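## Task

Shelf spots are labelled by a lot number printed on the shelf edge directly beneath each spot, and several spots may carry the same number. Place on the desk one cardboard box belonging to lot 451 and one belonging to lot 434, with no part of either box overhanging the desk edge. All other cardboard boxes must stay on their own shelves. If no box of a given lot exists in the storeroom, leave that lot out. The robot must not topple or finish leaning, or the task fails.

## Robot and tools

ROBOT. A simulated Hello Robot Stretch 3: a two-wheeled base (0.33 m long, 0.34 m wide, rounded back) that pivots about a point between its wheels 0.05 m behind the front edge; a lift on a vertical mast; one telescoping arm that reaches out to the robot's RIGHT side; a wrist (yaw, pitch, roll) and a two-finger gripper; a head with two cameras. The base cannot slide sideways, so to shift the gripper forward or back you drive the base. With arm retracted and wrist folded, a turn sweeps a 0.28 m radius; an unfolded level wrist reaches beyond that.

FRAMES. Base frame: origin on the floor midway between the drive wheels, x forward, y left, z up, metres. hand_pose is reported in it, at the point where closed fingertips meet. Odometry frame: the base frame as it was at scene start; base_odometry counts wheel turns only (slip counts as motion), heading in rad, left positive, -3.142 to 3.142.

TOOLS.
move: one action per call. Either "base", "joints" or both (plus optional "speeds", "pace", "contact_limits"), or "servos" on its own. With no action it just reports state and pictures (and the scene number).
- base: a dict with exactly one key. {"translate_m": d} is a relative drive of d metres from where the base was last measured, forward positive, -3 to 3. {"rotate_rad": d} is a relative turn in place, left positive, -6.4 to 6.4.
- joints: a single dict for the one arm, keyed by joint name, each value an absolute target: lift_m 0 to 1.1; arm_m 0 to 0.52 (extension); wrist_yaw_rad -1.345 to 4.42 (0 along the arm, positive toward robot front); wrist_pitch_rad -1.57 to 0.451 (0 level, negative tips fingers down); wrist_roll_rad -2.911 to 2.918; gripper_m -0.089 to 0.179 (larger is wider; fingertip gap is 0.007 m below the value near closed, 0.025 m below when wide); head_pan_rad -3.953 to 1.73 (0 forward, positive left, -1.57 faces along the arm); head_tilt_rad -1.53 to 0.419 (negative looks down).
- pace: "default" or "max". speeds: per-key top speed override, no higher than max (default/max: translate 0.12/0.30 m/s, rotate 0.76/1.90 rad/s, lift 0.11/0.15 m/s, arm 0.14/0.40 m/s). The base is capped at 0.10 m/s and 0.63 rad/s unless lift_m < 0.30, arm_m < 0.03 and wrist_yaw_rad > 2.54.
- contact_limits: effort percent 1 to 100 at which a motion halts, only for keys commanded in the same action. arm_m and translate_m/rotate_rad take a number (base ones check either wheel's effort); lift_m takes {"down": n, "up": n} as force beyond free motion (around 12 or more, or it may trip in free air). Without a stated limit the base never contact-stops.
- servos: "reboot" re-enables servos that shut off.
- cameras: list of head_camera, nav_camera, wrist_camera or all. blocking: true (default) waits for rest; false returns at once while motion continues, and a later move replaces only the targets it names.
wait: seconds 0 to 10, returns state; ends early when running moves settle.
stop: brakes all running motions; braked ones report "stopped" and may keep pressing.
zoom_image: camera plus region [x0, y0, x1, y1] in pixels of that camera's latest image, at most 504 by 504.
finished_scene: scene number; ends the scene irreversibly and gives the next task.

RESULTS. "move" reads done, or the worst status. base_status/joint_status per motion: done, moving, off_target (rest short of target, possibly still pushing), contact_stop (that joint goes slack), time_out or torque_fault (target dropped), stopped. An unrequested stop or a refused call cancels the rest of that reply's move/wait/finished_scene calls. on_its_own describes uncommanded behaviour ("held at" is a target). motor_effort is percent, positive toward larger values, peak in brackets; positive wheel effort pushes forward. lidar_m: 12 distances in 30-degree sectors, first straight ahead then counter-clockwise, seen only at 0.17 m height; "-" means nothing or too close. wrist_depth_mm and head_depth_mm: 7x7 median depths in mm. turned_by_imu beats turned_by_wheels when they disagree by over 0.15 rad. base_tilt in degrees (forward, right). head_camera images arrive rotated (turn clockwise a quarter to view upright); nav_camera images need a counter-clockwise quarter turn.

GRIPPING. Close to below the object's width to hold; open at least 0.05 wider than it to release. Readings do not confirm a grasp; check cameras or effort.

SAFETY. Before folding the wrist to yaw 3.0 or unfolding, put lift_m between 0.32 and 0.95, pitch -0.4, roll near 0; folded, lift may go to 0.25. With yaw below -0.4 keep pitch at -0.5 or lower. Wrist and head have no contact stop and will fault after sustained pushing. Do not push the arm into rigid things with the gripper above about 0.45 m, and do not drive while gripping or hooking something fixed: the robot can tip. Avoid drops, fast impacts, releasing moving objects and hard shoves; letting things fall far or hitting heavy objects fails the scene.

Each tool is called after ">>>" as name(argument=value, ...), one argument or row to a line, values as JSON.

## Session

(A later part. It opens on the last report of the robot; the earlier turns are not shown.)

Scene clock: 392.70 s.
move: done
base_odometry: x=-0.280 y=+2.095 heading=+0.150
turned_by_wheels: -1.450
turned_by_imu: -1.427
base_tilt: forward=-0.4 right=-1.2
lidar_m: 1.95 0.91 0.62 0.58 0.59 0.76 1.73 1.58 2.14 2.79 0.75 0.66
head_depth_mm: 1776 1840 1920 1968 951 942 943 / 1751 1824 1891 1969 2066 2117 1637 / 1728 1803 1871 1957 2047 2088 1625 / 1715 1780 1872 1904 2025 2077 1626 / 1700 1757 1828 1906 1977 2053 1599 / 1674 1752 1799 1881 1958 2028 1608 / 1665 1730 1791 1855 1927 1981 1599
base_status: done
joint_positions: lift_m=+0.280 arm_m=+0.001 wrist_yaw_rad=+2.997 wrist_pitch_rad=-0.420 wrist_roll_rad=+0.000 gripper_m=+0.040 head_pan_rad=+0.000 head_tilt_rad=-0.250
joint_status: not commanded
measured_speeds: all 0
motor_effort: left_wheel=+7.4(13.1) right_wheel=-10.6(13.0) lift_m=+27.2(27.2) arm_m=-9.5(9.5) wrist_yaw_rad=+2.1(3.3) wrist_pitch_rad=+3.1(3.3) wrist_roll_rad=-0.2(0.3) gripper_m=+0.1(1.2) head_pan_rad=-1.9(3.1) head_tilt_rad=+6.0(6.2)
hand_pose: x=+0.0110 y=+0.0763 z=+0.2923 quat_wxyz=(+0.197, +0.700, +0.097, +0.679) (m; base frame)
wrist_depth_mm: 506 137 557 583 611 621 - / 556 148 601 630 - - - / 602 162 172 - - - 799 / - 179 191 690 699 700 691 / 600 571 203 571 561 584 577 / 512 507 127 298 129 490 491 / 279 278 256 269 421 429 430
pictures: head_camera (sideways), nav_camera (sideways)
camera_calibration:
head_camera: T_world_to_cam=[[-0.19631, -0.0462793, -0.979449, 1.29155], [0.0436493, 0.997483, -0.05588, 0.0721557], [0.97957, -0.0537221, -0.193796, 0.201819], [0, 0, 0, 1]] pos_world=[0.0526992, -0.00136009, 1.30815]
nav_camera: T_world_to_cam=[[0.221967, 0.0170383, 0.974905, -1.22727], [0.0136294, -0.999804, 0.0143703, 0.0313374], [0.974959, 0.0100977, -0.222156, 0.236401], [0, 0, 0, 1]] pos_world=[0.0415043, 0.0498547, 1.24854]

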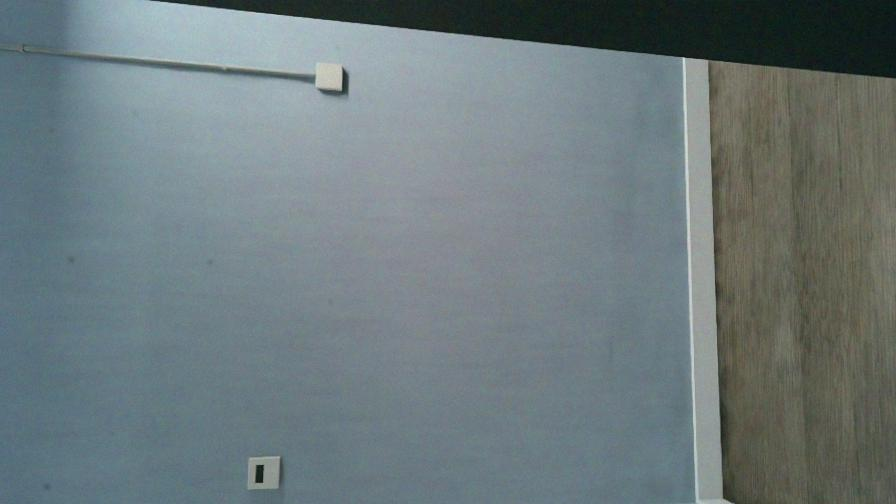

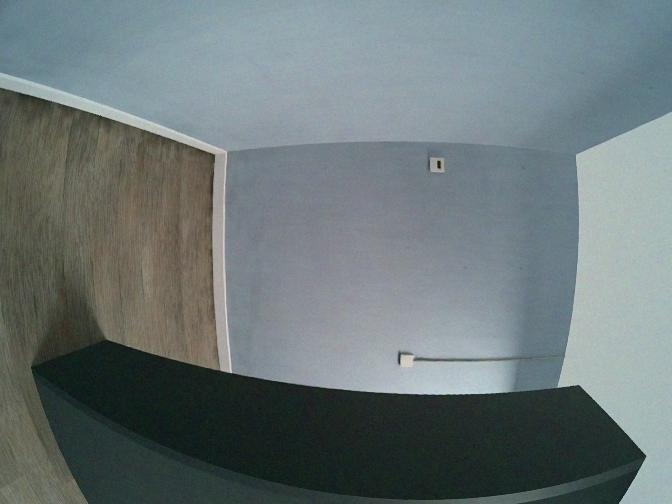

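>>> move(
  base={"translate_m": 1.25},
  joints={"head_pan_rad": -1.3},
  cameras=["nav_camera","head_camera"],
)

Scene clock: 413.13 s.
move: done
base_odometry: x=+0.956 y=+2.282 heading=+0.150
turned_by_wheels: +0.000
turned_by_imu: +0.001
base_tilt: forward=-0.4 right=-1.3
lidar_m: 0.71 0.72 0.72 0.68 0.69 0.90 2.05 0.52 0.45 1.24 1.11 0.76
head_depth_mm: 2626 1946 1954 1994 2047 1808 1378 / 2650 3596 3731 3872 3025 2166 1644 / 2505 3665 3833 - 3289 2156 1630 / 2668 3667 3787 - 3211 2147 1622 / 2220 2306 2393 2497 2640 2150 1612 / 1619 1677 1734 1784 1863 1888 1607 / 1290 1323 1355 1393 1425 1470 1491
base_status: done
joint_positions: lift_m=+0.280 arm_m=+0.001 wrist_yaw_rad=+2.997 wrist_pitch_rad=-0.420 wrist_roll_rad=+0.000 gripper_m=+0.040 head_pan_rad=-1.300 head_tilt_rad=-0.250
joint_status: all done
measured_speeds: all 0
motor_effort: left_wheel=+7.4(12.0) right_wheel=+4.1(11.4) lift_m=+28.0(28.4) arm_m=-8.8(13.2) wrist_yaw_rad=+2.5(3.7) wrist_pitch_rad=+3.2(3.3) wrist_roll_rad=+0.0(0.4) gripper_m=+0.0(1.1) head_pan_rad=+3.5(6.1) head_tilt_rad=+2.7(6.2)
hand_pose: x=+0.0110 y=+0.0763 z=+0.2923 quat_wxyz=(+0.197, +0.700, +0.097, +0.679) (m; base frame)
wrist_depth_mm: 591 137 629 - - - 781 / 629 148 - - - - 822 / - 162 170 814 833 828 792 / 691 186 653 707 698 697 680 / 597 576 202 564 562 580 569 / 508 505 127 298 130 499 490 / 280 279 257 267 422 432 431
pictures: head_camera (sideways), nav_camera (sideways)
camera_calibration:
head_camera: T_world_to_cam=[[-0.0969976, 0.176284, -0.979549, 1.29104], [0.972798, 0.224818, -0.0558698, 0.0664067], [0.210371, -0.958322, -0.193296, 0.205899], [0, 0, 0, 1]] pos_world=[0.0173128, -0.0452031, 1.30815]
nav_camera: T_world_to_cam=[[0.0756682, -0.208825, 0.975021, -1.22651], [-0.959712, -0.280616, 0.0143793, 0.0373355], [0.270604, -0.936828, -0.221646, 0.240018], [0, 0, 0, 1]] pos_world=[0.0636897, -0.0207943, 1.24854]

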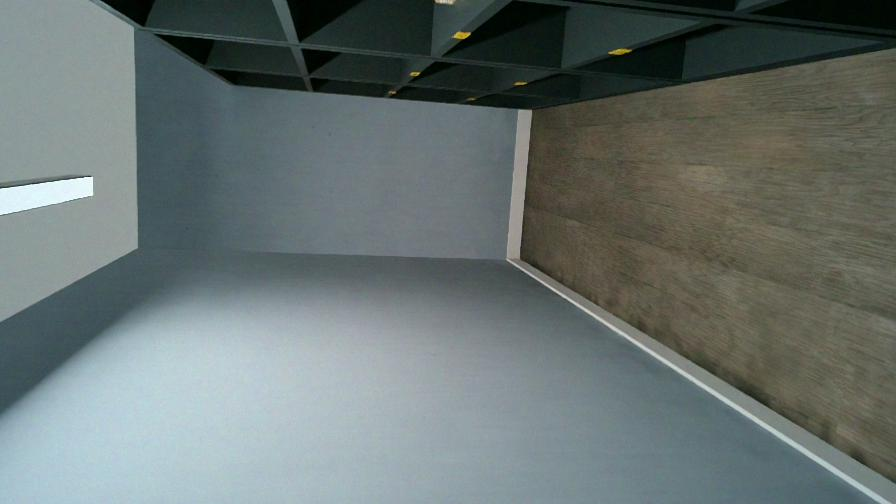

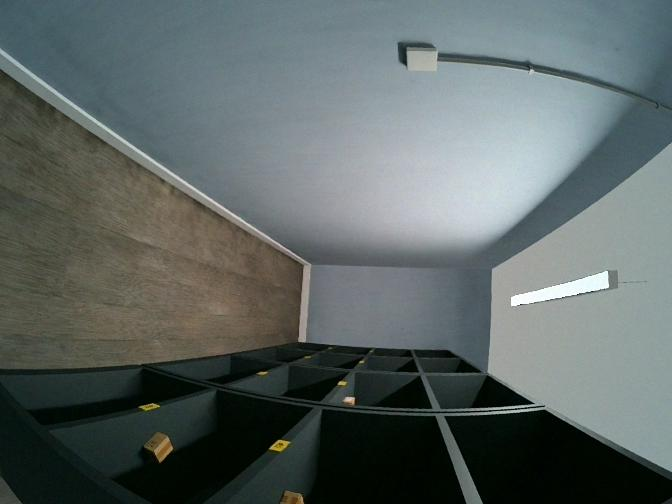

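>>> move(
  base={"translate_m": 0.12},
)

>>> move(
  base={"rotate_rad": -1.54},
)

>>> move(
  base={"translate_m": 0.75},
  joints={"head_pan_rad": -1.57, "head_tilt_rad": -0.45},
  cameras=["nav_camera","head_camera"],
)

Scene clock: 433.07 s.
move: done
base_odometry: x=+1.075 y=+2.300 heading=+0.150
turned_by_wheels: +0.000
turned_by_imu: +0.001
base_tilt: forward=-0.2 right=-1.2
lidar_m: 0.59 0.60 0.74 0.69 0.71 0.91 2.08 0.53 0.54 1.27 0.92 0.63
head_depth_mm: 2621 3507 2803 2864 2154 2092 1644 / 2633 3648 3734 3938 3248 2179 1634 / 2679 3670 3870 - 3265 2168 1632 / 2509 3083 3275 3543 3025 2135 1628 / 1833 1906 2021 2103 2218 2047 1616 / 1346 1391 1440 1486 1532 1606 1545 / 1068 1094 1121 1141 1176 1218 1251
base_status: done
joint_positions: lift_m=+0.280 arm_m=+0.001 wrist_yaw_rad=+2.997 wrist_pitch_rad=-0.420 wrist_roll_rad=+0.000 gripper_m=+0.040 head_pan_rad=-1.300 head_tilt_rad=-0.250
joint_status: not commanded
measured_speeds: all 0
motor_effort: left_wheel=+3.3(9.8) right_wheel=+7.6(11.9) lift_m=+28.1(28.9) arm_m=-7.3(8.2) wrist_yaw_rad=+2.1(3.2) wrist_pitch_rad=+3.2(3.3) wrist_roll_rad=-0.3(0.4) gripper_m=+0.6(0.9) head_pan_rad=+2.6(3.8) head_tilt_rad=+1.2(2.9)
hand_pose: x=+0.0110 y=+0.0763 z=+0.2923 quat_wxyz=(+0.197, +0.700, +0.097, +0.679) (m; base frame)
wrist_depth_mm: 600 137 - - - 766 - / - 148 - - - 815 - / - 162 171 798 841 827 - / 699 186 649 708 701 691 654 / 598 575 203 567 561 574 569 / 510 507 127 297 129 492 491 / 279 280 257 268 420 435 427
pictures: none

Scene clock: 436.40 s.
move: done
base_odometry: x=+1.075 y=+2.300 heading=-1.389
turned_by_wheels: -1.540
turned_by_imu: -1.516
base_tilt: forward=-0.4 right=-1.1
lidar_m: 2.17 0.88 0.62 0.59 0.61 0.73 0.69 0.71 0.95 2.37 0.53 1.18
head_depth_mm: 2648 2786 2882 2935 3026 2195 1646 / 2656 2807 2944 2999 3105 2180 1635 / 2677 2892 2964 3111 3170 2160 1621 / 2672 2952 3054 3184 3066 2149 1630 / 2545 3014 3090 3156 2984 2058 1560 / 654 672 693 717 744 775 807 / 527 539 554 569 585 602 625
base_status: done
joint_positions: lift_m=+0.280 arm_m=+0.001 wrist_yaw_rad=+2.997 wrist_pitch_rad=-0.420 wrist_roll_rad=+0.000 gripper_m=+0.040 head_pan_rad=-1.300 head_tilt_rad=-0.250
joint_status: not commanded
measured_speeds: all 0
motor_effort: left_wheel=+8.0(12.4) right_wheel=-9.4(14.1) lift_m=+28.7(29.1) arm_m=-13.4(13.4) wrist_yaw_rad=+0.6(3.3) wrist_pitch_rad=+3.1(3.3) wrist_roll_rad=+0.0(0.3) gripper_m=+0.7(0.8) head_pan_rad=+3.1(3.6) head_tilt_rad=+0.6(2.2)
hand_pose: x=+0.0110 y=+0.0763 z=+0.2923 quat_wxyz=(+0.197, +0.700, +0.097, +0.679) (m; base frame)
wrist_depth_mm: 534 137 - - - - - / - 148 - - - - - / - 162 170 - - - 783 / - 182 191 681 703 702 694 / 605 578 204 571 557 578 566 / 508 508 127 299 129 491 489 / 281 280 256 268 421 429 425
pictures: none

Scene clock: 443.93 s.
move: done
base_odometry: x=+1.210 y=+1.563 heading=-1.389
turned_by_wheels: +0.000
turned_by_imu: +0.001
base_tilt: forward=-0.4 right=-1.2
lidar_m: 1.44 0.92 0.65 0.62 0.64 0.85 1.43 0.57 0.54 0.84 0.67 0.60
head_depth_mm: 574 745 807 837 553 833 812 / 587 741 802 824 548 912 811 / 598 737 796 818 544 909 805 / 613 733 791 810 540 903 802 / 630 730 790 792 535 451 798 / 650 726 783 786 531 449 795 / 669 721 777 777 527 446 793
base_status: done
joint_positions: lift_m=+0.280 arm_m=+0.001 wrist_yaw_rad=+2.997 wrist_pitch_rad=-0.420 wrist_roll_rad=+0.000 gripper_m=+0.040 head_pan_rad=-1.571 head_tilt_rad=-0.450
joint_status: all done
measured_speeds: all 0
motor_effort: left_wheel=+5.3(12.0) right_wheel=+6.3(10.2) lift_m=+29.8(29.9) arm_m=-10.9(13.2) wrist_yaw_rad=+1.0(4.1) wrist_pitch_rad=+3.1(3.3) wrist_roll_rad=+0.0(0.3) gripper_m=+0.3(0.9) head_pan_rad=+3.2(4.6) head_tilt_rad=+4.5(6.3)
hand_pose: x=+0.0110 y=+0.0763 z=+0.2923 quat_wxyz=(+0.197, +0.700, +0.097, +0.679) (m; base frame)
wrist_depth_mm: - 137 - - - - - / - 148 - - - - - / - 161 171 - - 782 782 / 697 183 219 703 701 699 688 / 591 575 203 564 557 575 577 / 511 507 127 298 129 494 490 / 281 279 256 270 420 430 429
pictures: head_camera (sideways), nav_camera (sideways)
camera_calibration:
head_camera: T_world_to_cam=[[-0.0460708, 0.387083, -0.920893, 1.21412], [0.997465, -0.0322191, -0.0634444, 0.0761449], [-0.0542286, -0.921482, -0.384617, 0.456505], [0, 0, 0, 1]] pos_world=[0.0047391, -0.0468497, 1.29848]
nav_camera: T_world_to_cam=[[0.0168051, -0.41127, 0.911358, -1.14306], [-0.999813, -0.0156628, 0.011368, 0.0414406], [0.00959905, -0.911379, -0.411457, 0.488625], [0, 0, 0, 1]] pos_world=[0.0559518, -0.0241367, 1.24232]

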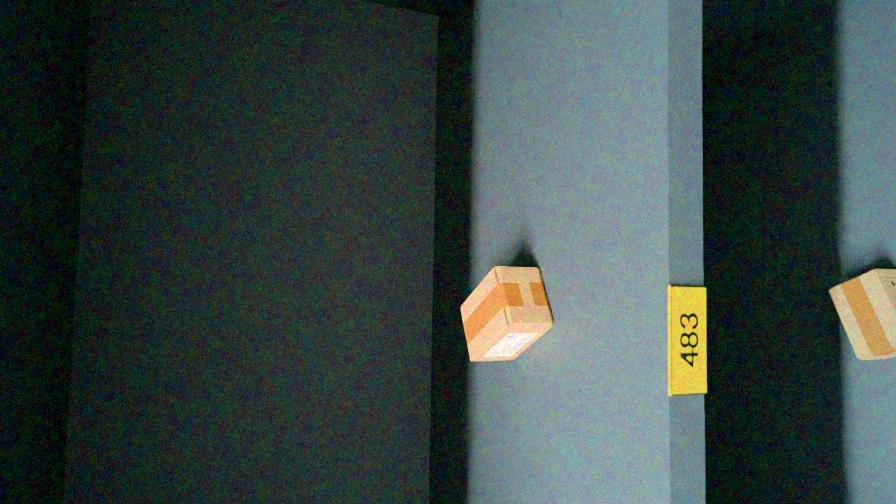

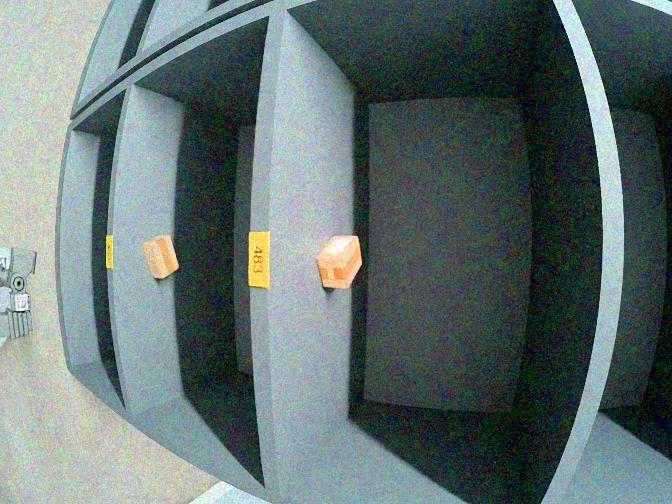

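>>> zoom_image(
  camera="nav_camera",
  region=[60, 200, 160, 300],
)

>>> move(
  base={"translate_m": 0.85},
  cameras=["nav_camera","head_camera"],
)

Scaled by 5.040 from the camera's 672x504 image, which has a finer 792x594 frame.

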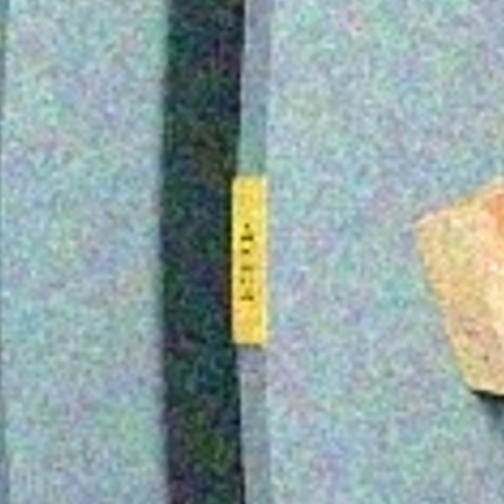

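Scene clock: 460.23 s.
move: done
base_odometry: x=+1.363 y=+0.727 heading=-1.389
turned_by_wheels: +0.000
turned_by_imu: +0.000
base_tilt: forward=-0.5 right=-1.2
lidar_m: 1.52 0.96 0.68 0.65 0.67 0.89 2.25 0.52 0.46 0.80 0.80 0.65
head_depth_mm: 575 700 729 719 554 446 706 / 588 712 769 805 549 443 810 / 601 709 764 798 544 440 803 / 616 704 759 795 540 437 802 / 632 701 756 793 535 435 796 / 649 695 752 786 508 417 760 / 647 693 747 778 476 414 770
base_status: done
joint_positions: lift_m=+0.280 arm_m=+0.001 wrist_yaw_rad=+2.997 wrist_pitch_rad=-0.420 wrist_roll_rad=+0.000 gripper_m=+0.040 head_pan_rad=-1.570 head_tilt_rad=-0.450
joint_status: not commanded
measured_speeds: all 0
motor_effort: left_wheel=+8.5(11.6) right_wheel=+2.1(12.0) lift_m=+30.1(31.0) arm_m=-9.1(10.9) wrist_yaw_rad=+2.3(4.0) wrist_pitch_rad=+3.2(3.3) wrist_roll_rad=+0.0(0.3) gripper_m=+0.4(0.9) head_pan_rad=+2.9(4.3) head_tilt_rad=+4.3(5.3)
hand_pose: x=+0.0110 y=+0.0763 z=+0.2923 quat_wxyz=(+0.197, +0.700, +0.097, +0.679) (m; base frame)
wrist_depth_mm: - 137 - - - - - / - 148 - - - - - / - 162 170 - 812 782 817 / 689 184 223 709 699 691 686 / 594 575 203 563 559 572 577 / 508 503 127 299 129 493 490 / 279 279 257 268 423 431 431
pictures: head_camera (sideways), nav_camera (sideways)
camera_calibration:
head_camera: T_world_to_cam=[[-0.0465905, 0.386678, -0.921037, 1.21429], [0.997506, -0.0309255, -0.0634422, 0.0761008], [-0.0530152, -0.921696, -0.384273, 0.456046], [0, 0, 0, 1]] pos_world=[0.00484098, -0.0468506, 1.29848]
nav_camera: T_world_to_cam=[[0.0173819, -0.410924, 0.911504, -1.14323], [-0.99979, -0.0170776, 0.0113666, 0.0415161], [0.0108955, -0.91151, -0.411134, 0.488236], [0, 0, 0, 1]] pos_world=[0.0560594, -0.0240409, 1.24232]

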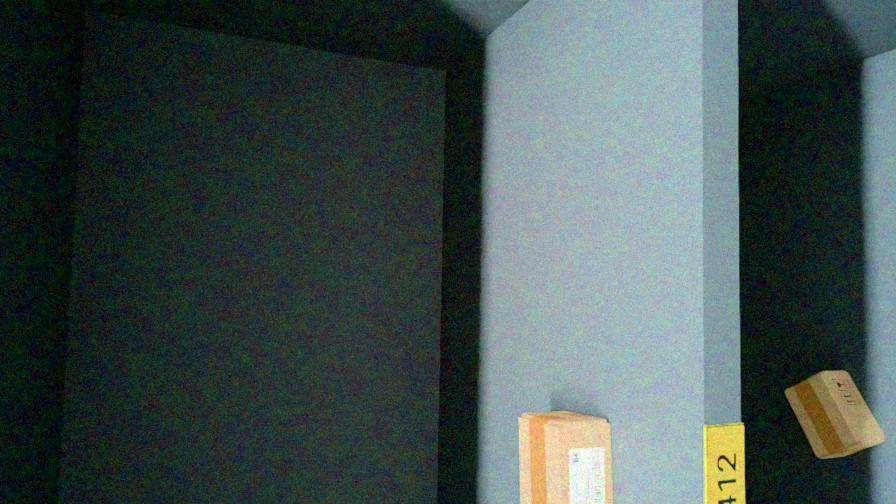

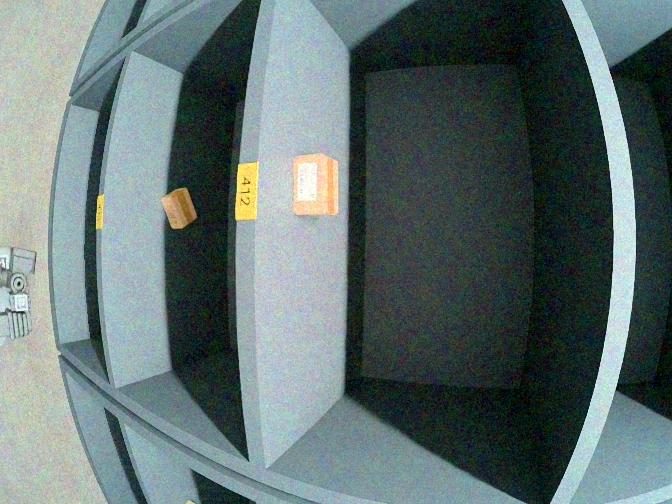

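>>> move(
  joints={"head_tilt_rad": -0.85, "head_pan_rad": -1.7},
  cameras=["head_camera"],
)

>>> zoom_image(
  camera="head_camera",
  region=[520, 100, 896, 460],
)

>>> move(
  base={"translate_m": 0.85},
  cameras=["nav_camera","head_camera"],
)

Scene clock: 469.07 s.
move: done
base_odometry: x=+1.363 y=+0.727 heading=-1.389
turned_by_wheels: +0.000
turned_by_imu: +0.000
base_tilt: forward=-0.4 right=-1.2
lidar_m: 1.52 0.97 0.68 0.65 0.67 0.89 2.26 0.52 0.46 0.81 0.80 0.65
head_depth_mm: 543 558 524 570 676 1163 1124 / 677 666 521 696 807 910 1123 / 692 687 517 959 873 1132 1111 / 680 679 511 956 870 1122 1104 / 671 671 506 447 861 1116 1085 / 662 664 500 440 854 783 1070 / 652 654 480 436 833 761 1063
base_status: not commanded
joint_positions: lift_m=+0.280 arm_m=+0.001 wrist_yaw_rad=+2.997 wrist_pitch_rad=-0.420 wrist_roll_rad=+0.000 gripper_m=+0.040 head_pan_rad=-1.698 head_tilt_rad=-0.854
joint_status: all done
measured_speeds: all 0
motor_effort: left_wheel=+8.6(8.9) right_wheel=+1.8(2.9) lift_m=+30.8(31.3) arm_m=-8.1(9.2) wrist_yaw_rad=+2.4(3.1) wrist_pitch_rad=+3.2(3.2) wrist_roll_rad=+0.1(0.3) gripper_m=+0.0(0.7) head_pan_rad=-2.8(5.2) head_tilt_rad=-5.8(9.1)
hand_pose: x=+0.0110 y=+0.0763 z=+0.2923 quat_wxyz=(+0.197, +0.700, +0.097, +0.679) (m; base frame)
wrist_depth_mm: - 137 - - - - - / - 148 - - - - - / - 162 171 - 798 790 810 / 687 184 222 704 703 702 689 / 600 574 203 567 560 575 575 / 512 506 127 299 129 492 489 / 278 278 256 269 420 431 425
pictures: head_camera (sideways)
camera_calibration:
head_camera: T_world_to_cam=[[0.0448693, 0.717676, -0.69493, 0.918944], [0.988941, -0.130341, -0.0707547, 0.0856228], [-0.141357, -0.68407, -0.715588, 0.887617], [0, 0, 0, 1]] pos_world=[-0.000437532, -0.0411519, 1.27983]

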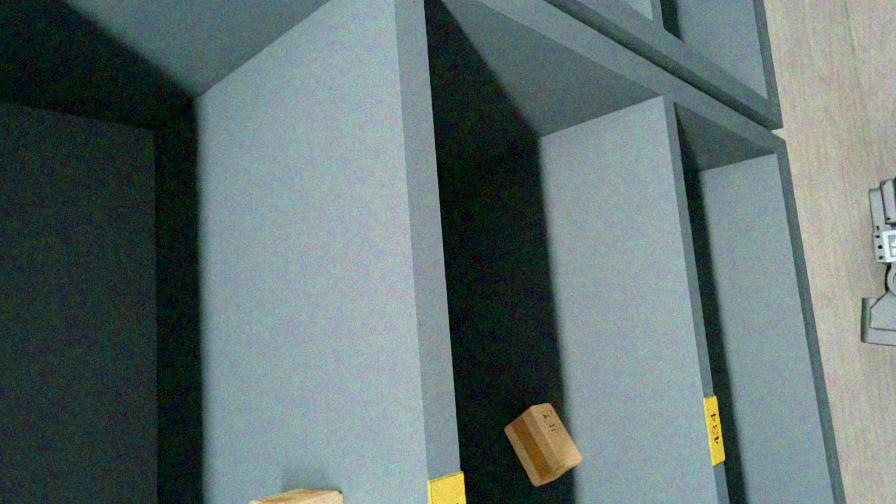

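Scaled by 1.340 from the camera's 896x504 image, which has a finer 1280x720 frame.

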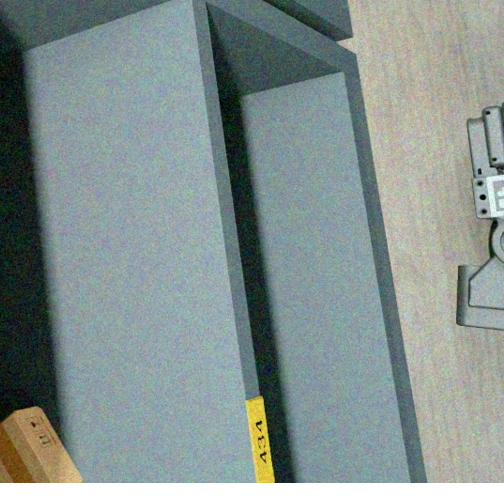

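Scene clock: 477.43 s.
move: done
base_odometry: x=+1.517 y=-0.109 heading=-1.389
turned_by_wheels: +0.000
turned_by_imu: +0.001
base_tilt: forward=-0.4 right=-1.1
lidar_m: 1.60 1.00 0.72 0.68 0.70 0.94 2.10 1.14 0.38 0.68 0.80 0.71
head_depth_mm: 368 379 394 453 606 1145 1119 / 467 484 487 456 593 810 1109 / 630 632 520 440 811 795 1093 / 655 687 514 436 868 795 1092 / 644 679 509 431 865 773 1074 / 633 669 504 417 859 753 1061 / 624 660 498 413 854 746 1051
base_status: done
joint_positions: lift_m=+0.280 arm_m=+0.001 wrist_yaw_rad=+2.997 wrist_pitch_rad=-0.420 wrist_roll_rad=+0.000 gripper_m=+0.040 head_pan_rad=-1.700 head_tilt_rad=-0.850
joint_status: not commanded
measured_speeds: all 0
motor_effort: left_wheel=+3.7(12.4) right_wheel=+7.5(10.5) lift_m=+27.0(31.2) arm_m=-6.2(8.6) wrist_yaw_rad=+0.6(3.6) wrist_pitch_rad=+3.1(3.3) wrist_roll_rad=-0.1(0.4) gripper_m=+0.4(1.0) head_pan_rad=-3.2(3.9) head_tilt_rad=+1.8(6.3)
hand_pose: x=+0.0110 y=+0.0763 z=+0.2923 quat_wxyz=(+0.197, +0.700, +0.097, +0.679) (m; base frame)
wrist_depth_mm: - 137 - - - - - / - 147 - - - - - / - 161 170 - 802 831 821 / 697 186 658 703 691 696 683 / 595 568 204 563 558 580 575 / 511 508 126 298 129 496 495 / 280 279 256 268 421 428 426
pictures: head_camera (sideways), nav_camera (sideways)
camera_calibration:
head_camera: T_world_to_cam=[[0.0462548, 0.714911, -0.697684, 0.922587], [0.988585, -0.133015, -0.0707589, 0.085716], [-0.143389, -0.686447, -0.712903, 0.884115], [0, 0, 0, 1]] pos_world=[-0.000639328, -0.041269, 1.28003]
nav_camera: T_world_to_cam=[[-0.0776745, -0.729544, 0.679509, -0.840262], [-0.993954, 0.109721, 0.00418198, 0.0507632], [-0.0776077, -0.675076, -0.733655, 0.908348], [0, 0, 0, 1]] pos_world=[0.055684, -0.00537433, 1.23717]

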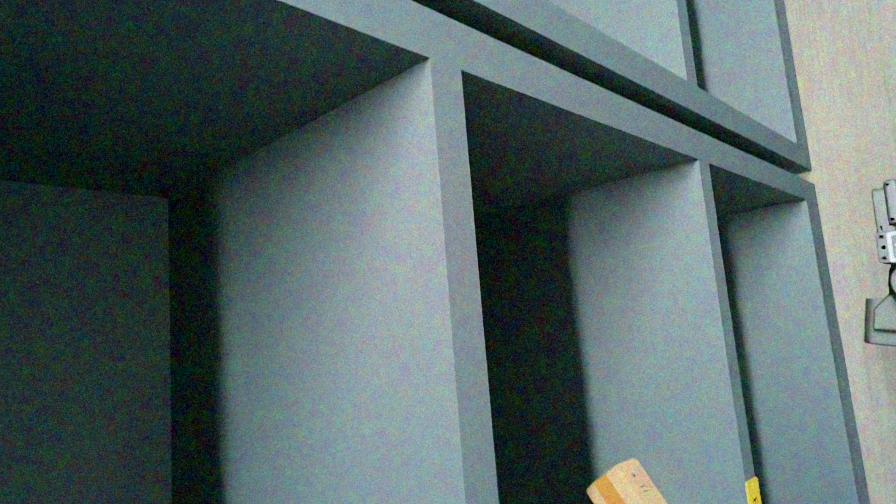

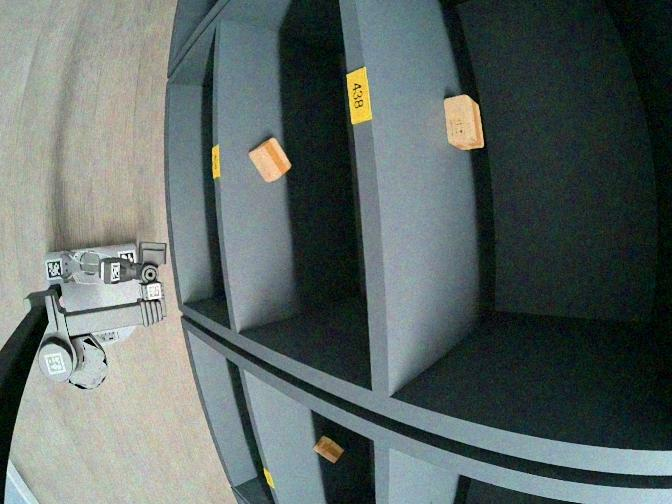

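>>> move(
  base={"translate_m": -0.72},
  joints={"lift_m": 0.72, "head_pan_rad": -1.57, "head_tilt_rad": -0.75},
)

>>> move(
  joints={"wrist_yaw_rad": 0, "gripper_m": 0.17, "wrist_pitch_rad": -0.6},
  cameras=["all"],
)

Scene clock: 500.57 s.
move: done
base_odometry: x=+1.387 y=+0.599 heading=-1.389
turned_by_wheels: +0.000
turned_by_imu: -0.001
base_tilt: forward=-0.3 right=-1.2
lidar_m: 1.40 0.97 0.69 0.66 0.67 0.90 2.27 0.55 0.57 0.80 0.61 0.54
head_depth_mm: 662 743 639 476 928 801 739 / 658 739 630 473 927 794 316 / 657 739 623 469 920 789 312 / 652 738 617 464 890 784 357 / 652 735 609 460 874 779 359 / 650 730 602 456 901 778 1050 / 646 726 596 452 897 772 1043
base_status: done
joint_positions: lift_m=+0.720 arm_m=+0.001 wrist_yaw_rad=+2.997 wrist_pitch_rad=-0.419 wrist_roll_rad=+0.000 gripper_m=+0.040 head_pan_rad=-1.570 head_tilt_rad=-0.750
joint_status: all done
measured_speeds: all 0
motor_effort: left_wheel=-3.2(11.0) right_wheel=-7.8(14.5) lift_m=+30.8(33.8) arm_m=-3.4(6.1) wrist_yaw_rad=+2.0(3.8) wrist_pitch_rad=+3.2(3.3) wrist_roll_rad=-0.2(0.3) gripper_m=+0.4(1.0) head_pan_rad=+3.2(5.5) head_tilt_rad=-5.3(7.1)
hand_pose: x=+0.0110 y=+0.0764 z=+0.7324 quat_wxyz=(+0.197, +0.700, +0.097, +0.679) (m; base frame)
wrist_depth_mm: - 137 - - - - - / - 148 - - - - - / - 161 170 - - - - / - 178 187 - - - - / - - 201 151 165 - - / - - 127 - 129 - - / 912 943 262 891 867 889 873
pictures: none

Scene clock: 503.07 s.
move: done
base_odometry: x=+1.387 y=+0.599 heading=-1.389
turned_by_wheels: +0.000
turned_by_imu: +0.000
base_tilt: forward=-0.3 right=-1.2
lidar_m: 1.39 0.97 0.69 0.66 0.68 0.90 2.27 0.54 0.57 0.80 0.61 0.54
head_depth_mm: 660 744 637 476 930 799 739 / 659 741 631 472 925 793 316 / 657 739 624 468 920 791 312 / 653 735 616 464 890 784 414 / 652 732 611 461 876 782 1034 / 649 731 602 456 901 778 1052 / 647 726 596 453 896 773 1044
base_status: not commanded
joint_positions: lift_m=+0.720 arm_m=+0.001 wrist_yaw_rad=+0.003 wrist_pitch_rad=-0.610 wrist_roll_rad=+0.000 gripper_m=+0.170 head_pan_rad=-1.570 head_tilt_rad=-0.750
joint_status: all done
measured_speeds: all 0
motor_effort: left_wheel=-3.7(3.9) right_wheel=-7.8(8.4) lift_m=+29.8(31.0) arm_m=-3.5(4.3) wrist_yaw_rad=-3.6(7.0) wrist_pitch_rad=+1.4(3.6) wrist_roll_rad=-0.1(0.3) gripper_m=+1.1(83.0) head_pan_rad=+3.3(4.0) head_tilt_rad=-6.4(6.6)
hand_pose: x=-0.0209 y=-0.3418 z=+0.6923 quat_wxyz=(+0.675, +0.213, -0.674, -0.211) (m; base frame)
wrist_depth_mm: - - - - - - 541 / - - - - 534 548 540 / 494 494 470 448 480 472 464 / 421 422 407 408 411 405 403 / 371 367 365 361 358 356 354 / 123 141 324 322 318 311 315 / 116 298 298 295 294 292 106
pictures: head_camera (sideways), nav_camera (sideways), wrist_camera
camera_calibration:
head_camera: T_world_to_cam=[[-0.046852, 0.641656, -0.765561, 1.01159], [0.997489, -0.0106965, -0.0700111, 0.0846288], [-0.0531119, -0.766918, -0.639543, 0.788169], [0, 0, 0, 1]] pos_world=[0.00483991, -0.0437278, 1.28443]
nav_camera: T_world_to_cam=[[0.0175885, -0.662063, 0.749241, -0.93169], [-0.999788, -0.0196609, 0.00609682, 0.0482964], [0.0106943, -0.74919, -0.662269, 0.814931], [0, 0, 0, 1]] pos_world=[0.0559581, -0.00535023, 1.23747]
wrist_camera: T_world_to_cam=[[-0.998901, -0.0342365, -0.0320138, -0.00381553], [-0.00279719, 0.725324, -0.688402, 0.756992], [0.0467888, -0.687556, -0.724622, 0.433741], [0, 0, 0, 1]] pos_world=[-0.0219881, -0.250974, 0.835291]

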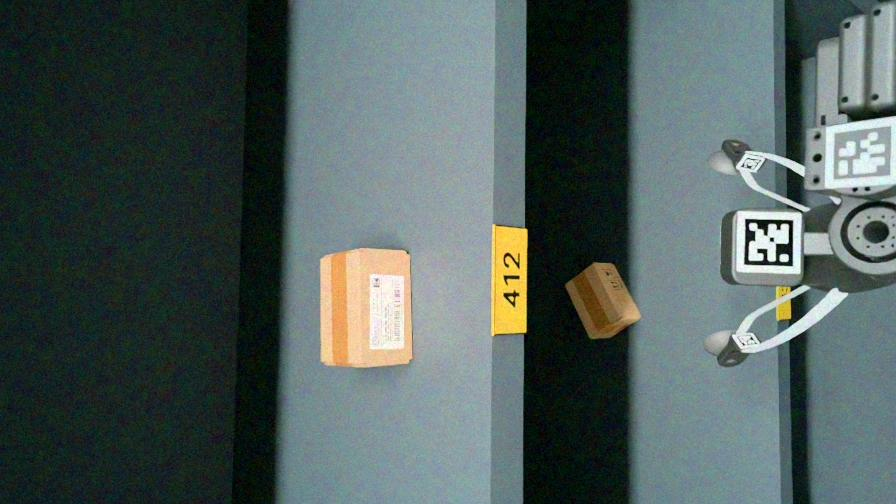

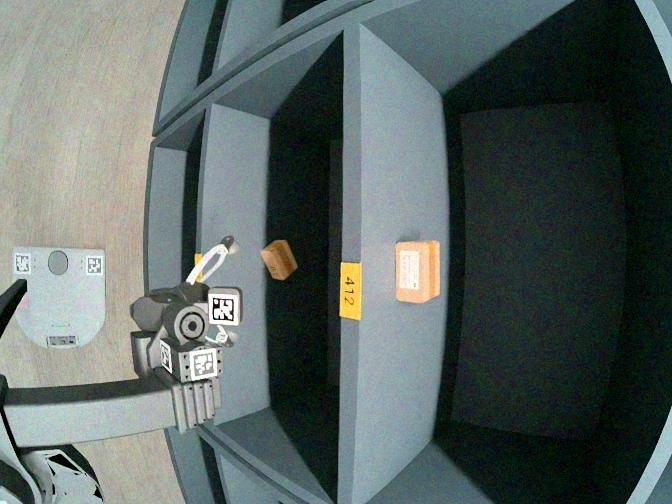

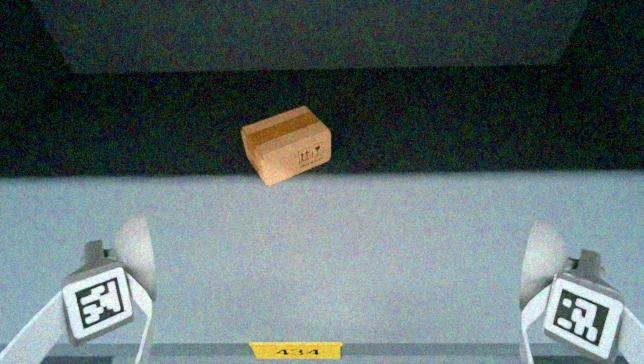

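>>> move(
  base={"translate_m": 0.215},
  joints={"lift_m": 0.69},
)

>>> move(
  joints={"wrist_yaw_rad": -1.02},
)

>>> move(
  joints={"arm_m": 0.315},
  cameras=["wrist_camera"],
)

Scene clock: 529.10 s.
move: done
base_odometry: x=+1.426 y=+0.387 heading=-1.389
turned_by_wheels: +0.000
turned_by_imu: +0.000
base_tilt: forward=-0.2 right=-1.1
lidar_m: 1.19 0.98 0.70 0.66 0.68 0.91 1.60 0.72 0.83 0.79 0.40 1.09
head_depth_mm: 655 738 636 477 931 801 1076 / 651 733 630 472 900 793 727 / 651 733 623 468 894 789 347 / 646 728 616 464 910 784 436 / 644 726 609 460 910 781 1037 / 641 723 602 456 901 777 1014 / 620 666 581 452 683 694 817
base_status: done
joint_positions: lift_m=+0.690 arm_m=+0.001 wrist_yaw_rad=+0.003 wrist_pitch_rad=-0.611 wrist_roll_rad=+0.000 gripper_m=+0.170 head_pan_rad=-1.570 head_tilt_rad=-0.750
joint_status: all done
measured_speeds: all 0
motor_effort: left_wheel=+8.4(10.2) right_wheel=+1.8(11.3) lift_m=+23.1(27.2) arm_m=-2.0(2.9) wrist_yaw_rad=-3.1(4.3) wrist_pitch_rad=+1.6(1.7) wrist_roll_rad=-0.1(0.3) gripper_m=+0.4(1.5) head_pan_rad=+3.5(3.9) head_tilt_rad=-5.9(6.3)
hand_pose: x=-0.0210 y=-0.3417 z=+0.6620 quat_wxyz=(+0.675, +0.214, -0.674, -0.212) (m; base frame)
wrist_depth_mm: 303 401 - - - - - / 304 424 504 516 509 504 498 / 301 417 437 433 403 373 422 / 301 374 375 370 367 364 363 / 286 329 329 325 324 321 317 / 117 141 292 290 288 280 283 / 116 270 272 270 269 264 106
pictures: none

Scene clock: 530.60 s.
move: done
base_odometry: x=+1.426 y=+0.387 heading=-1.389
turned_by_wheels: +0.000
turned_by_imu: +0.000
base_tilt: forward=-0.2 right=-1.2
lidar_m: 1.19 0.98 0.70 0.66 0.68 0.91 1.61 0.72 0.83 0.79 0.40 1.08
head_depth_mm: 653 740 637 475 930 798 1074 / 651 734 629 472 901 794 414 / 648 730 621 468 892 791 347 / 646 726 615 464 911 785 1060 / 645 727 610 461 907 780 1034 / 642 722 602 457 895 776 1011 / 620 667 582 451 684 695 819
base_status: not commanded
joint_positions: lift_m=+0.690 arm_m=+0.001 wrist_yaw_rad=-1.017 wrist_pitch_rad=-0.611 wrist_roll_rad=+0.000 gripper_m=+0.170 head_pan_rad=-1.570 head_tilt_rad=-0.750
joint_status: all done
measured_speeds: all 0
motor_effort: left_wheel=+8.6(9.1) right_wheel=+1.7(2.6) lift_m=+24.1(24.6) arm_m=-1.0(2.7) wrist_yaw_rad=-2.3(6.2) wrist_pitch_rad=+1.5(1.6) wrist_roll_rad=+0.2(0.3) gripper_m=+0.5(1.1) head_pan_rad=+2.8(3.8) head_tilt_rad=-5.6(6.1)
hand_pose: x=-0.1883 y=-0.2486 z=+0.6620 quat_wxyz=(+0.486, -0.142, -0.692, -0.514) (m; base frame)
wrist_depth_mm: - - - - - - - / 519 518 507 516 551 - - / 366 443 439 435 - - - / 333 378 379 386 - - - / 334 330 328 - 970 963 946 / 291 141 300 - 860 820 824 / 256 260 - 768 765 754 106
pictures: none

Scene clock: 534.13 s.
move: done
base_odometry: x=+1.426 y=+0.387 heading=-1.389
turned_by_wheels: +0.000
turned_by_imu: +0.000
base_tilt: forward=-0.2 right=-1.1
lidar_m: 1.19 0.98 0.70 0.67 0.68 0.91 1.60 0.72 0.83 0.79 0.40 1.09
head_depth_mm: 653 738 636 476 931 799 1036 / 650 734 629 472 500 399 349 / 648 730 621 466 565 773 1069 / 644 729 616 464 558 785 1061 / 643 726 608 460 910 780 1030 / 642 719 601 456 900 775 1012 / 621 668 580 452 684 695 821
base_status: not commanded
joint_positions: lift_m=+0.690 arm_m=+0.315 wrist_yaw_rad=-1.017 wrist_pitch_rad=-0.611 wrist_roll_rad=+0.000 gripper_m=+0.170 head_pan_rad=-1.570 head_tilt_rad=-0.750
joint_status: all done
measured_speeds: all 0
motor_effort: left_wheel=+8.4(9.1) right_wheel=+1.7(2.6) lift_m=+24.5(24.8) arm_m=+13.6(15.3) wrist_yaw_rad=-2.9(4.5) wrist_pitch_rad=+1.6(1.7) wrist_roll_rad=+0.0(0.3) gripper_m=+1.0(1.2) head_pan_rad=+3.2(4.0) head_tilt_rad=-6.1(6.3)
hand_pose: x=-0.1883 y=-0.5629 z=+0.6620 quat_wxyz=(+0.486, -0.142, -0.692, -0.514) (m; base frame)
wrist_depth_mm: - - - 559 - - - / - - - 501 510 480 - / - - 422 436 430 423 417 / - 365 374 370 369 366 361 / - 321 327 324 323 322 318 / 117 141 291 240 287 280 283 / 254 257 257 215 259 253 108
pictures: wrist_camera
camera_calibration:
wrist_camera: T_world_to_cam=[[-0.551629, 0.833475, -0.0320207, 0.393142], [0.617317, 0.382147, -0.687665, 0.8192], [-0.560915, -0.399103, -0.725321, 0.316091], [0, 0, 0, 1]] pos_world=[-0.111537, -0.514576, 0.805192]

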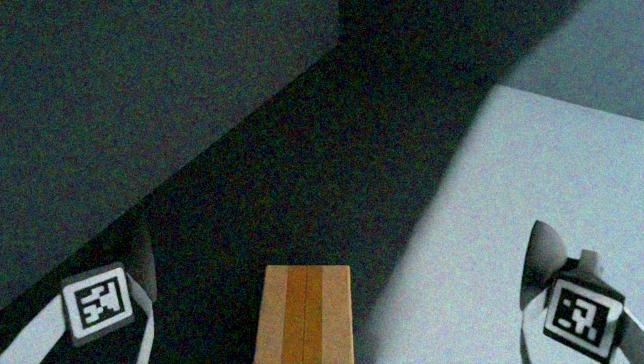

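>>> move(
  base={"translate_m": 0.009},
  joints={"arm_m": 0.329},
  cameras=["wrist_camera"],
)

>>> move(
  joints={"lift_m": 0.593},
  speeds={"lift_m": 0.05},
  contact_limits={"lift_m": {"down": 15}},
  cameras=["wrist_camera"],
)

Scene clock: 543.57 s.
move: done
base_odometry: x=+1.427 y=+0.378 heading=-1.389
turned_by_wheels: +0.000
turned_by_imu: +0.000
base_tilt: forward=-0.3 right=-1.2
lidar_m: 1.18 0.98 0.70 0.67 0.68 0.91 1.61 0.73 0.83 0.79 0.39 1.09
head_depth_mm: 652 735 635 476 932 800 1037 / 650 735 629 472 495 400 349 / 648 730 623 467 586 775 1068 / 647 729 614 465 569 785 1055 / 644 725 607 460 909 782 1027 / 641 721 601 456 879 775 1005 / 620 636 570 452 651 665 803
base_status: done
joint_positions: lift_m=+0.690 arm_m=+0.329 wrist_yaw_rad=-1.017 wrist_pitch_rad=-0.611 wrist_roll_rad=+0.000 gripper_m=+0.170 head_pan_rad=-1.570 head_tilt_rad=-0.750
joint_status: all done
measured_speeds: all 0
motor_effort: left_wheel=+7.9(10.7) right_wheel=+4.0(7.1) lift_m=+24.7(25.8) arm_m=+12.6(14.4) wrist_yaw_rad=-1.8(4.3) wrist_pitch_rad=+1.4(1.7) wrist_roll_rad=+0.0(0.3) gripper_m=+0.8(1.1) head_pan_rad=+3.4(3.8) head_tilt_rad=-5.2(5.9)
hand_pose: x=-0.1883 y=-0.5769 z=+0.6620 quat_wxyz=(+0.486, -0.142, -0.692, -0.514) (m; base frame)
wrist_depth_mm: - - - 553 - - - / - - - 500 509 486 - / - - 420 429 424 425 419 / - - 374 372 369 364 361 / - 313 329 322 322 320 318 / - 141 290 237 289 281 282 / 253 257 262 213 254 252 108
pictures: wrist_camera
camera_calibration:
wrist_camera: T_world_to_cam=[[-0.551629, 0.833475, -0.0320207, 0.404811], [0.617317, 0.382147, -0.687665, 0.82455], [-0.560915, -0.399103, -0.725321, 0.310504], [0, 0, 0, 1]] pos_world=[-0.111537, -0.528576, 0.805192]

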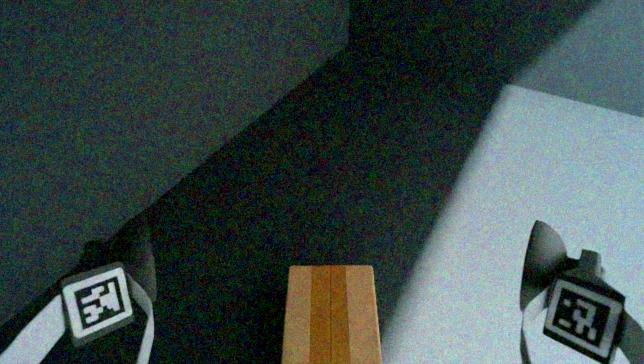

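Scene clock: 546.03 s.
move: done
base_odometry: x=+1.427 y=+0.378 heading=-1.389
turned_by_wheels: +0.000
turned_by_imu: +0.000
base_tilt: forward=-0.3 right=-1.3
lidar_m: 1.18 0.98 0.70 0.66 0.68 0.91 1.61 0.73 0.83 0.79 0.39 1.09
head_depth_mm: 653 738 635 475 935 797 1075 / 651 734 627 471 900 768 439 / 649 731 623 468 618 738 1048 / 647 727 615 464 635 769 1060 / 644 724 607 459 910 780 1036 / 642 724 601 456 879 777 1007 / 621 637 571 452 653 663 804
base_status: not commanded
joint_positions: lift_m=+0.593 arm_m=+0.329 wrist_yaw_rad=-1.017 wrist_pitch_rad=-0.611 wrist_roll_rad=+0.000 gripper_m=+0.170 head_pan_rad=-1.570 head_tilt_rad=-0.750
joint_status: all done
measured_speeds: all 0
motor_effort: left_wheel=+7.8(8.1) right_wheel=+4.7(5.0) lift_m=+23.9(25.8) arm_m=+7.4(12.7) wrist_yaw_rad=-2.5(4.3) wrist_pitch_rad=+1.6(1.6) wrist_roll_rad=+0.1(0.3) gripper_m=+0.3(1.3) head_pan_rad=+3.2(3.8) head_tilt_rad=-5.1(6.0)
contact_limits: lift_m down 15 (down: maximum 72; up: maximum 65)
hand_pose: x=-0.1883 y=-0.5769 z=+0.5650 quat_wxyz=(+0.486, -0.142, -0.692, -0.514) (m; base frame)
wrist_depth_mm: - - - 415 406 401 381 / - - 333 331 328 324 320 / - 282 280 277 275 272 268 / 244 244 240 173 234 235 231 / 213 211 205 147 202 205 204 / 117 140 182 132 176 179 181 / 163 165 164 123 123 162 106
pictures: wrist_camera
camera_calibration:
wrist_camera: T_world_to_cam=[[-0.551629, 0.833475, -0.0320207, 0.401705], [0.617317, 0.382147, -0.687665, 0.757847], [-0.560915, -0.399103, -0.725321, 0.240147], [0, 0, 0, 1]] pos_world=[-0.111537, -0.528576, 0.708192]

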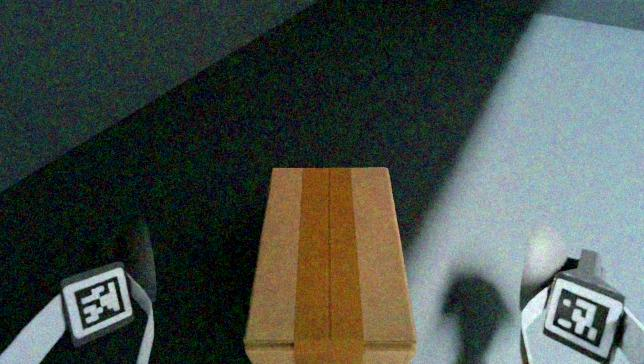

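>>> move(
  joints={"gripper_m": 0.035},
)

>>> move(
  joints={"lift_m": 0.69},
  speeds={"lift_m": 0.05},
)

>>> move(
  joints={"arm_m": 0.0},
  cameras=["wrist_camera","nav_camera"],
)

Scene clock: 564.83 s.
move: done
base_odometry: x=+1.427 y=+0.378 heading=-1.389
turned_by_wheels: +0.000
turned_by_imu: +0.000
base_tilt: forward=-0.2 right=-1.1
lidar_m: 1.18 0.98 0.70 0.66 0.69 0.91 1.62 0.73 0.83 0.79 0.39 1.08
head_depth_mm: 653 734 634 477 933 798 1072 / 651 734 629 472 900 776 438 / 648 731 623 468 619 739 1044 / 646 728 618 464 634 765 1058 / 644 724 609 459 906 780 1030 / 643 723 601 455 879 777 1002 / 620 636 573 453 654 663 803
base_status: not commanded
joint_positions: lift_m=+0.593 arm_m=+0.329 wrist_yaw_rad=-1.017 wrist_pitch_rad=-0.598 wrist_roll_rad=+0.000 gripper_m=+0.036 head_pan_rad=-1.570 head_tilt_rad=-0.750
joint_status: all done
measured_speeds: all 0
motor_effort: left_wheel=+8.1(8.1) right_wheel=+2.8(4.9) lift_m=+27.0(27.1) arm_m=-2.3(2.8) wrist_yaw_rad=-2.1(3.9) wrist_pitch_rad=-0.9(1.7) wrist_roll_rad=+0.0(0.3) gripper_m=-11.4(83.2) head_pan_rad=+2.9(3.7) head_tilt_rad=-5.5(5.9)
contact_limits: lift_m down 15 (down: maximum 72; up: maximum 65)
hand_pose: x=-0.1900 y=-0.5780 z=+0.5675 quat_wxyz=(+0.489, -0.147, -0.691, -0.511) (m; base frame)
wrist_depth_mm: - - - 433 426 403 390 / - - 347 343 337 337 332 / - 288 288 286 282 279 275 / 251 249 246 174 241 245 237 / 217 216 161 151 148 209 208 / 192 191 130 137 128 186 184 / 176 164 164 121 126 162 167
pictures: none

Scene clock: 567.30 s.
move: done
base_odometry: x=+1.427 y=+0.378 heading=-1.389
turned_by_wheels: +0.000
turned_by_imu: +0.000
base_tilt: forward=-0.3 right=-1.3
lidar_m: 1.18 0.98 0.70 0.67 0.68 0.91 1.61 0.73 0.83 0.79 0.39 1.09
head_depth_mm: 653 736 639 477 931 799 1039 / 651 733 630 471 496 400 349 / 649 731 622 469 586 773 1061 / 646 729 615 464 566 781 1062 / 642 725 609 460 908 780 1033 / 640 724 600 455 880 776 1003 / 621 635 570 451 654 663 802
base_status: not commanded
joint_positions: lift_m=+0.690 arm_m=+0.329 wrist_yaw_rad=-1.018 wrist_pitch_rad=-0.617 wrist_roll_rad=+0.000 gripper_m=+0.035 head_pan_rad=-1.570 head_tilt_rad=-0.750
joint_status: all done
measured_speeds: all 0
motor_effort: left_wheel=+7.0(7.9) right_wheel=+2.4(3.4) lift_m=+31.0(34.7) arm_m=-7.8(7.8) wrist_yaw_rad=-2.8(3.8) wrist_pitch_rad=+2.7(2.8) wrist_roll_rad=+0.1(0.4) gripper_m=-10.0(11.3) head_pan_rad=+3.2(3.8) head_tilt_rad=-4.3(5.6)
hand_pose: x=-0.1874 y=-0.5763 z=+0.6608 quat_wxyz=(+0.484, -0.140, -0.693, -0.516) (m; base frame)
wrist_depth_mm: - - - 560 - - - / - - - 493 506 481 - / - - 419 426 423 419 415 / - 359 374 173 366 363 356 / - 327 158 152 149 316 316 / 287 292 129 139 128 283 281 / 263 99 251 124 126 251 256
pictures: none

Scene clock: 570.93 s.
move: done
base_odometry: x=+1.427 y=+0.378 heading=-1.389
turned_by_wheels: +0.000
turned_by_imu: +0.000
base_tilt: forward=-0.4 right=-1.3
lidar_m: 1.18 0.98 0.70 0.67 0.69 0.91 1.62 0.73 0.83 0.79 0.39 1.09
head_depth_mm: 653 738 638 475 929 801 731 / 651 734 631 471 925 796 413 / 648 730 623 468 919 791 347 / 645 727 616 463 912 785 1056 / 643 725 607 460 907 779 1033 / 641 724 601 456 878 775 1003 / 621 637 569 452 652 663 803
base_status: not commanded
joint_positions: lift_m=+0.690 arm_m=+0.001 wrist_yaw_rad=-1.018 wrist_pitch_rad=-0.617 wrist_roll_rad=+0.000 gripper_m=+0.035 head_pan_rad=-1.570 head_tilt_rad=-0.750
joint_status: all done
measured_speeds: all 0
motor_effort: left_wheel=+6.9(7.6) right_wheel=+2.6(3.6) lift_m=+28.4(31.5) arm_m=-12.6(14.7) wrist_yaw_rad=-2.9(3.9) wrist_pitch_rad=+2.8(2.9) wrist_roll_rad=-0.3(0.5) gripper_m=-9.7(10.4) head_pan_rad=+2.9(3.7) head_tilt_rad=-4.4(5.5)
hand_pose: x=-0.1874 y=-0.2478 z=+0.6607 quat_wxyz=(+0.484, -0.140, -0.693, -0.516) (m; base frame)
wrist_depth_mm: - - - - 637 - - / 509 510 512 509 580 - - / 441 439 435 433 - - - / 381 378 375 172 - - - / 331 329 157 152 152 936 930 / 294 292 129 139 128 839 843 / 265 99 126 124 125 743 760
pictures: nav_camera (sideways), wrist_camera
camera_calibration:
nav_camera: T_world_to_cam=[[0.0175885, -0.662063, 0.749241, -0.93169], [-0.999788, -0.0196609, 0.00609682, 0.0482964], [0.0106943, -0.74919, -0.662269, 0.814931], [0, 0, 0, 1]] pos_world=[0.0559581, -0.00535023, 1.23747]
wrist_camera: T_world_to_cam=[[-0.550931, 0.833913, -0.0326068, 0.131597], [0.621705, 0.384042, -0.682638, 0.695199], [-0.556739, -0.396359, -0.730029, 0.445922], [0, 0, 0, 1]] pos_world=[-0.111446, -0.199981, 0.804396]

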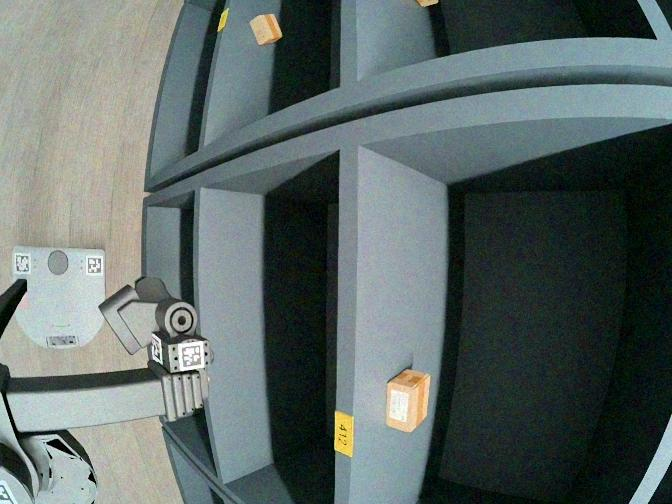

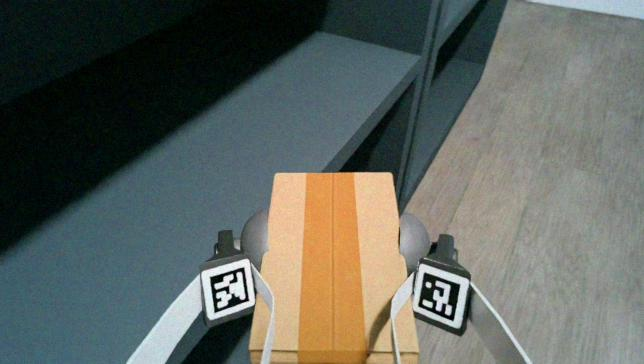

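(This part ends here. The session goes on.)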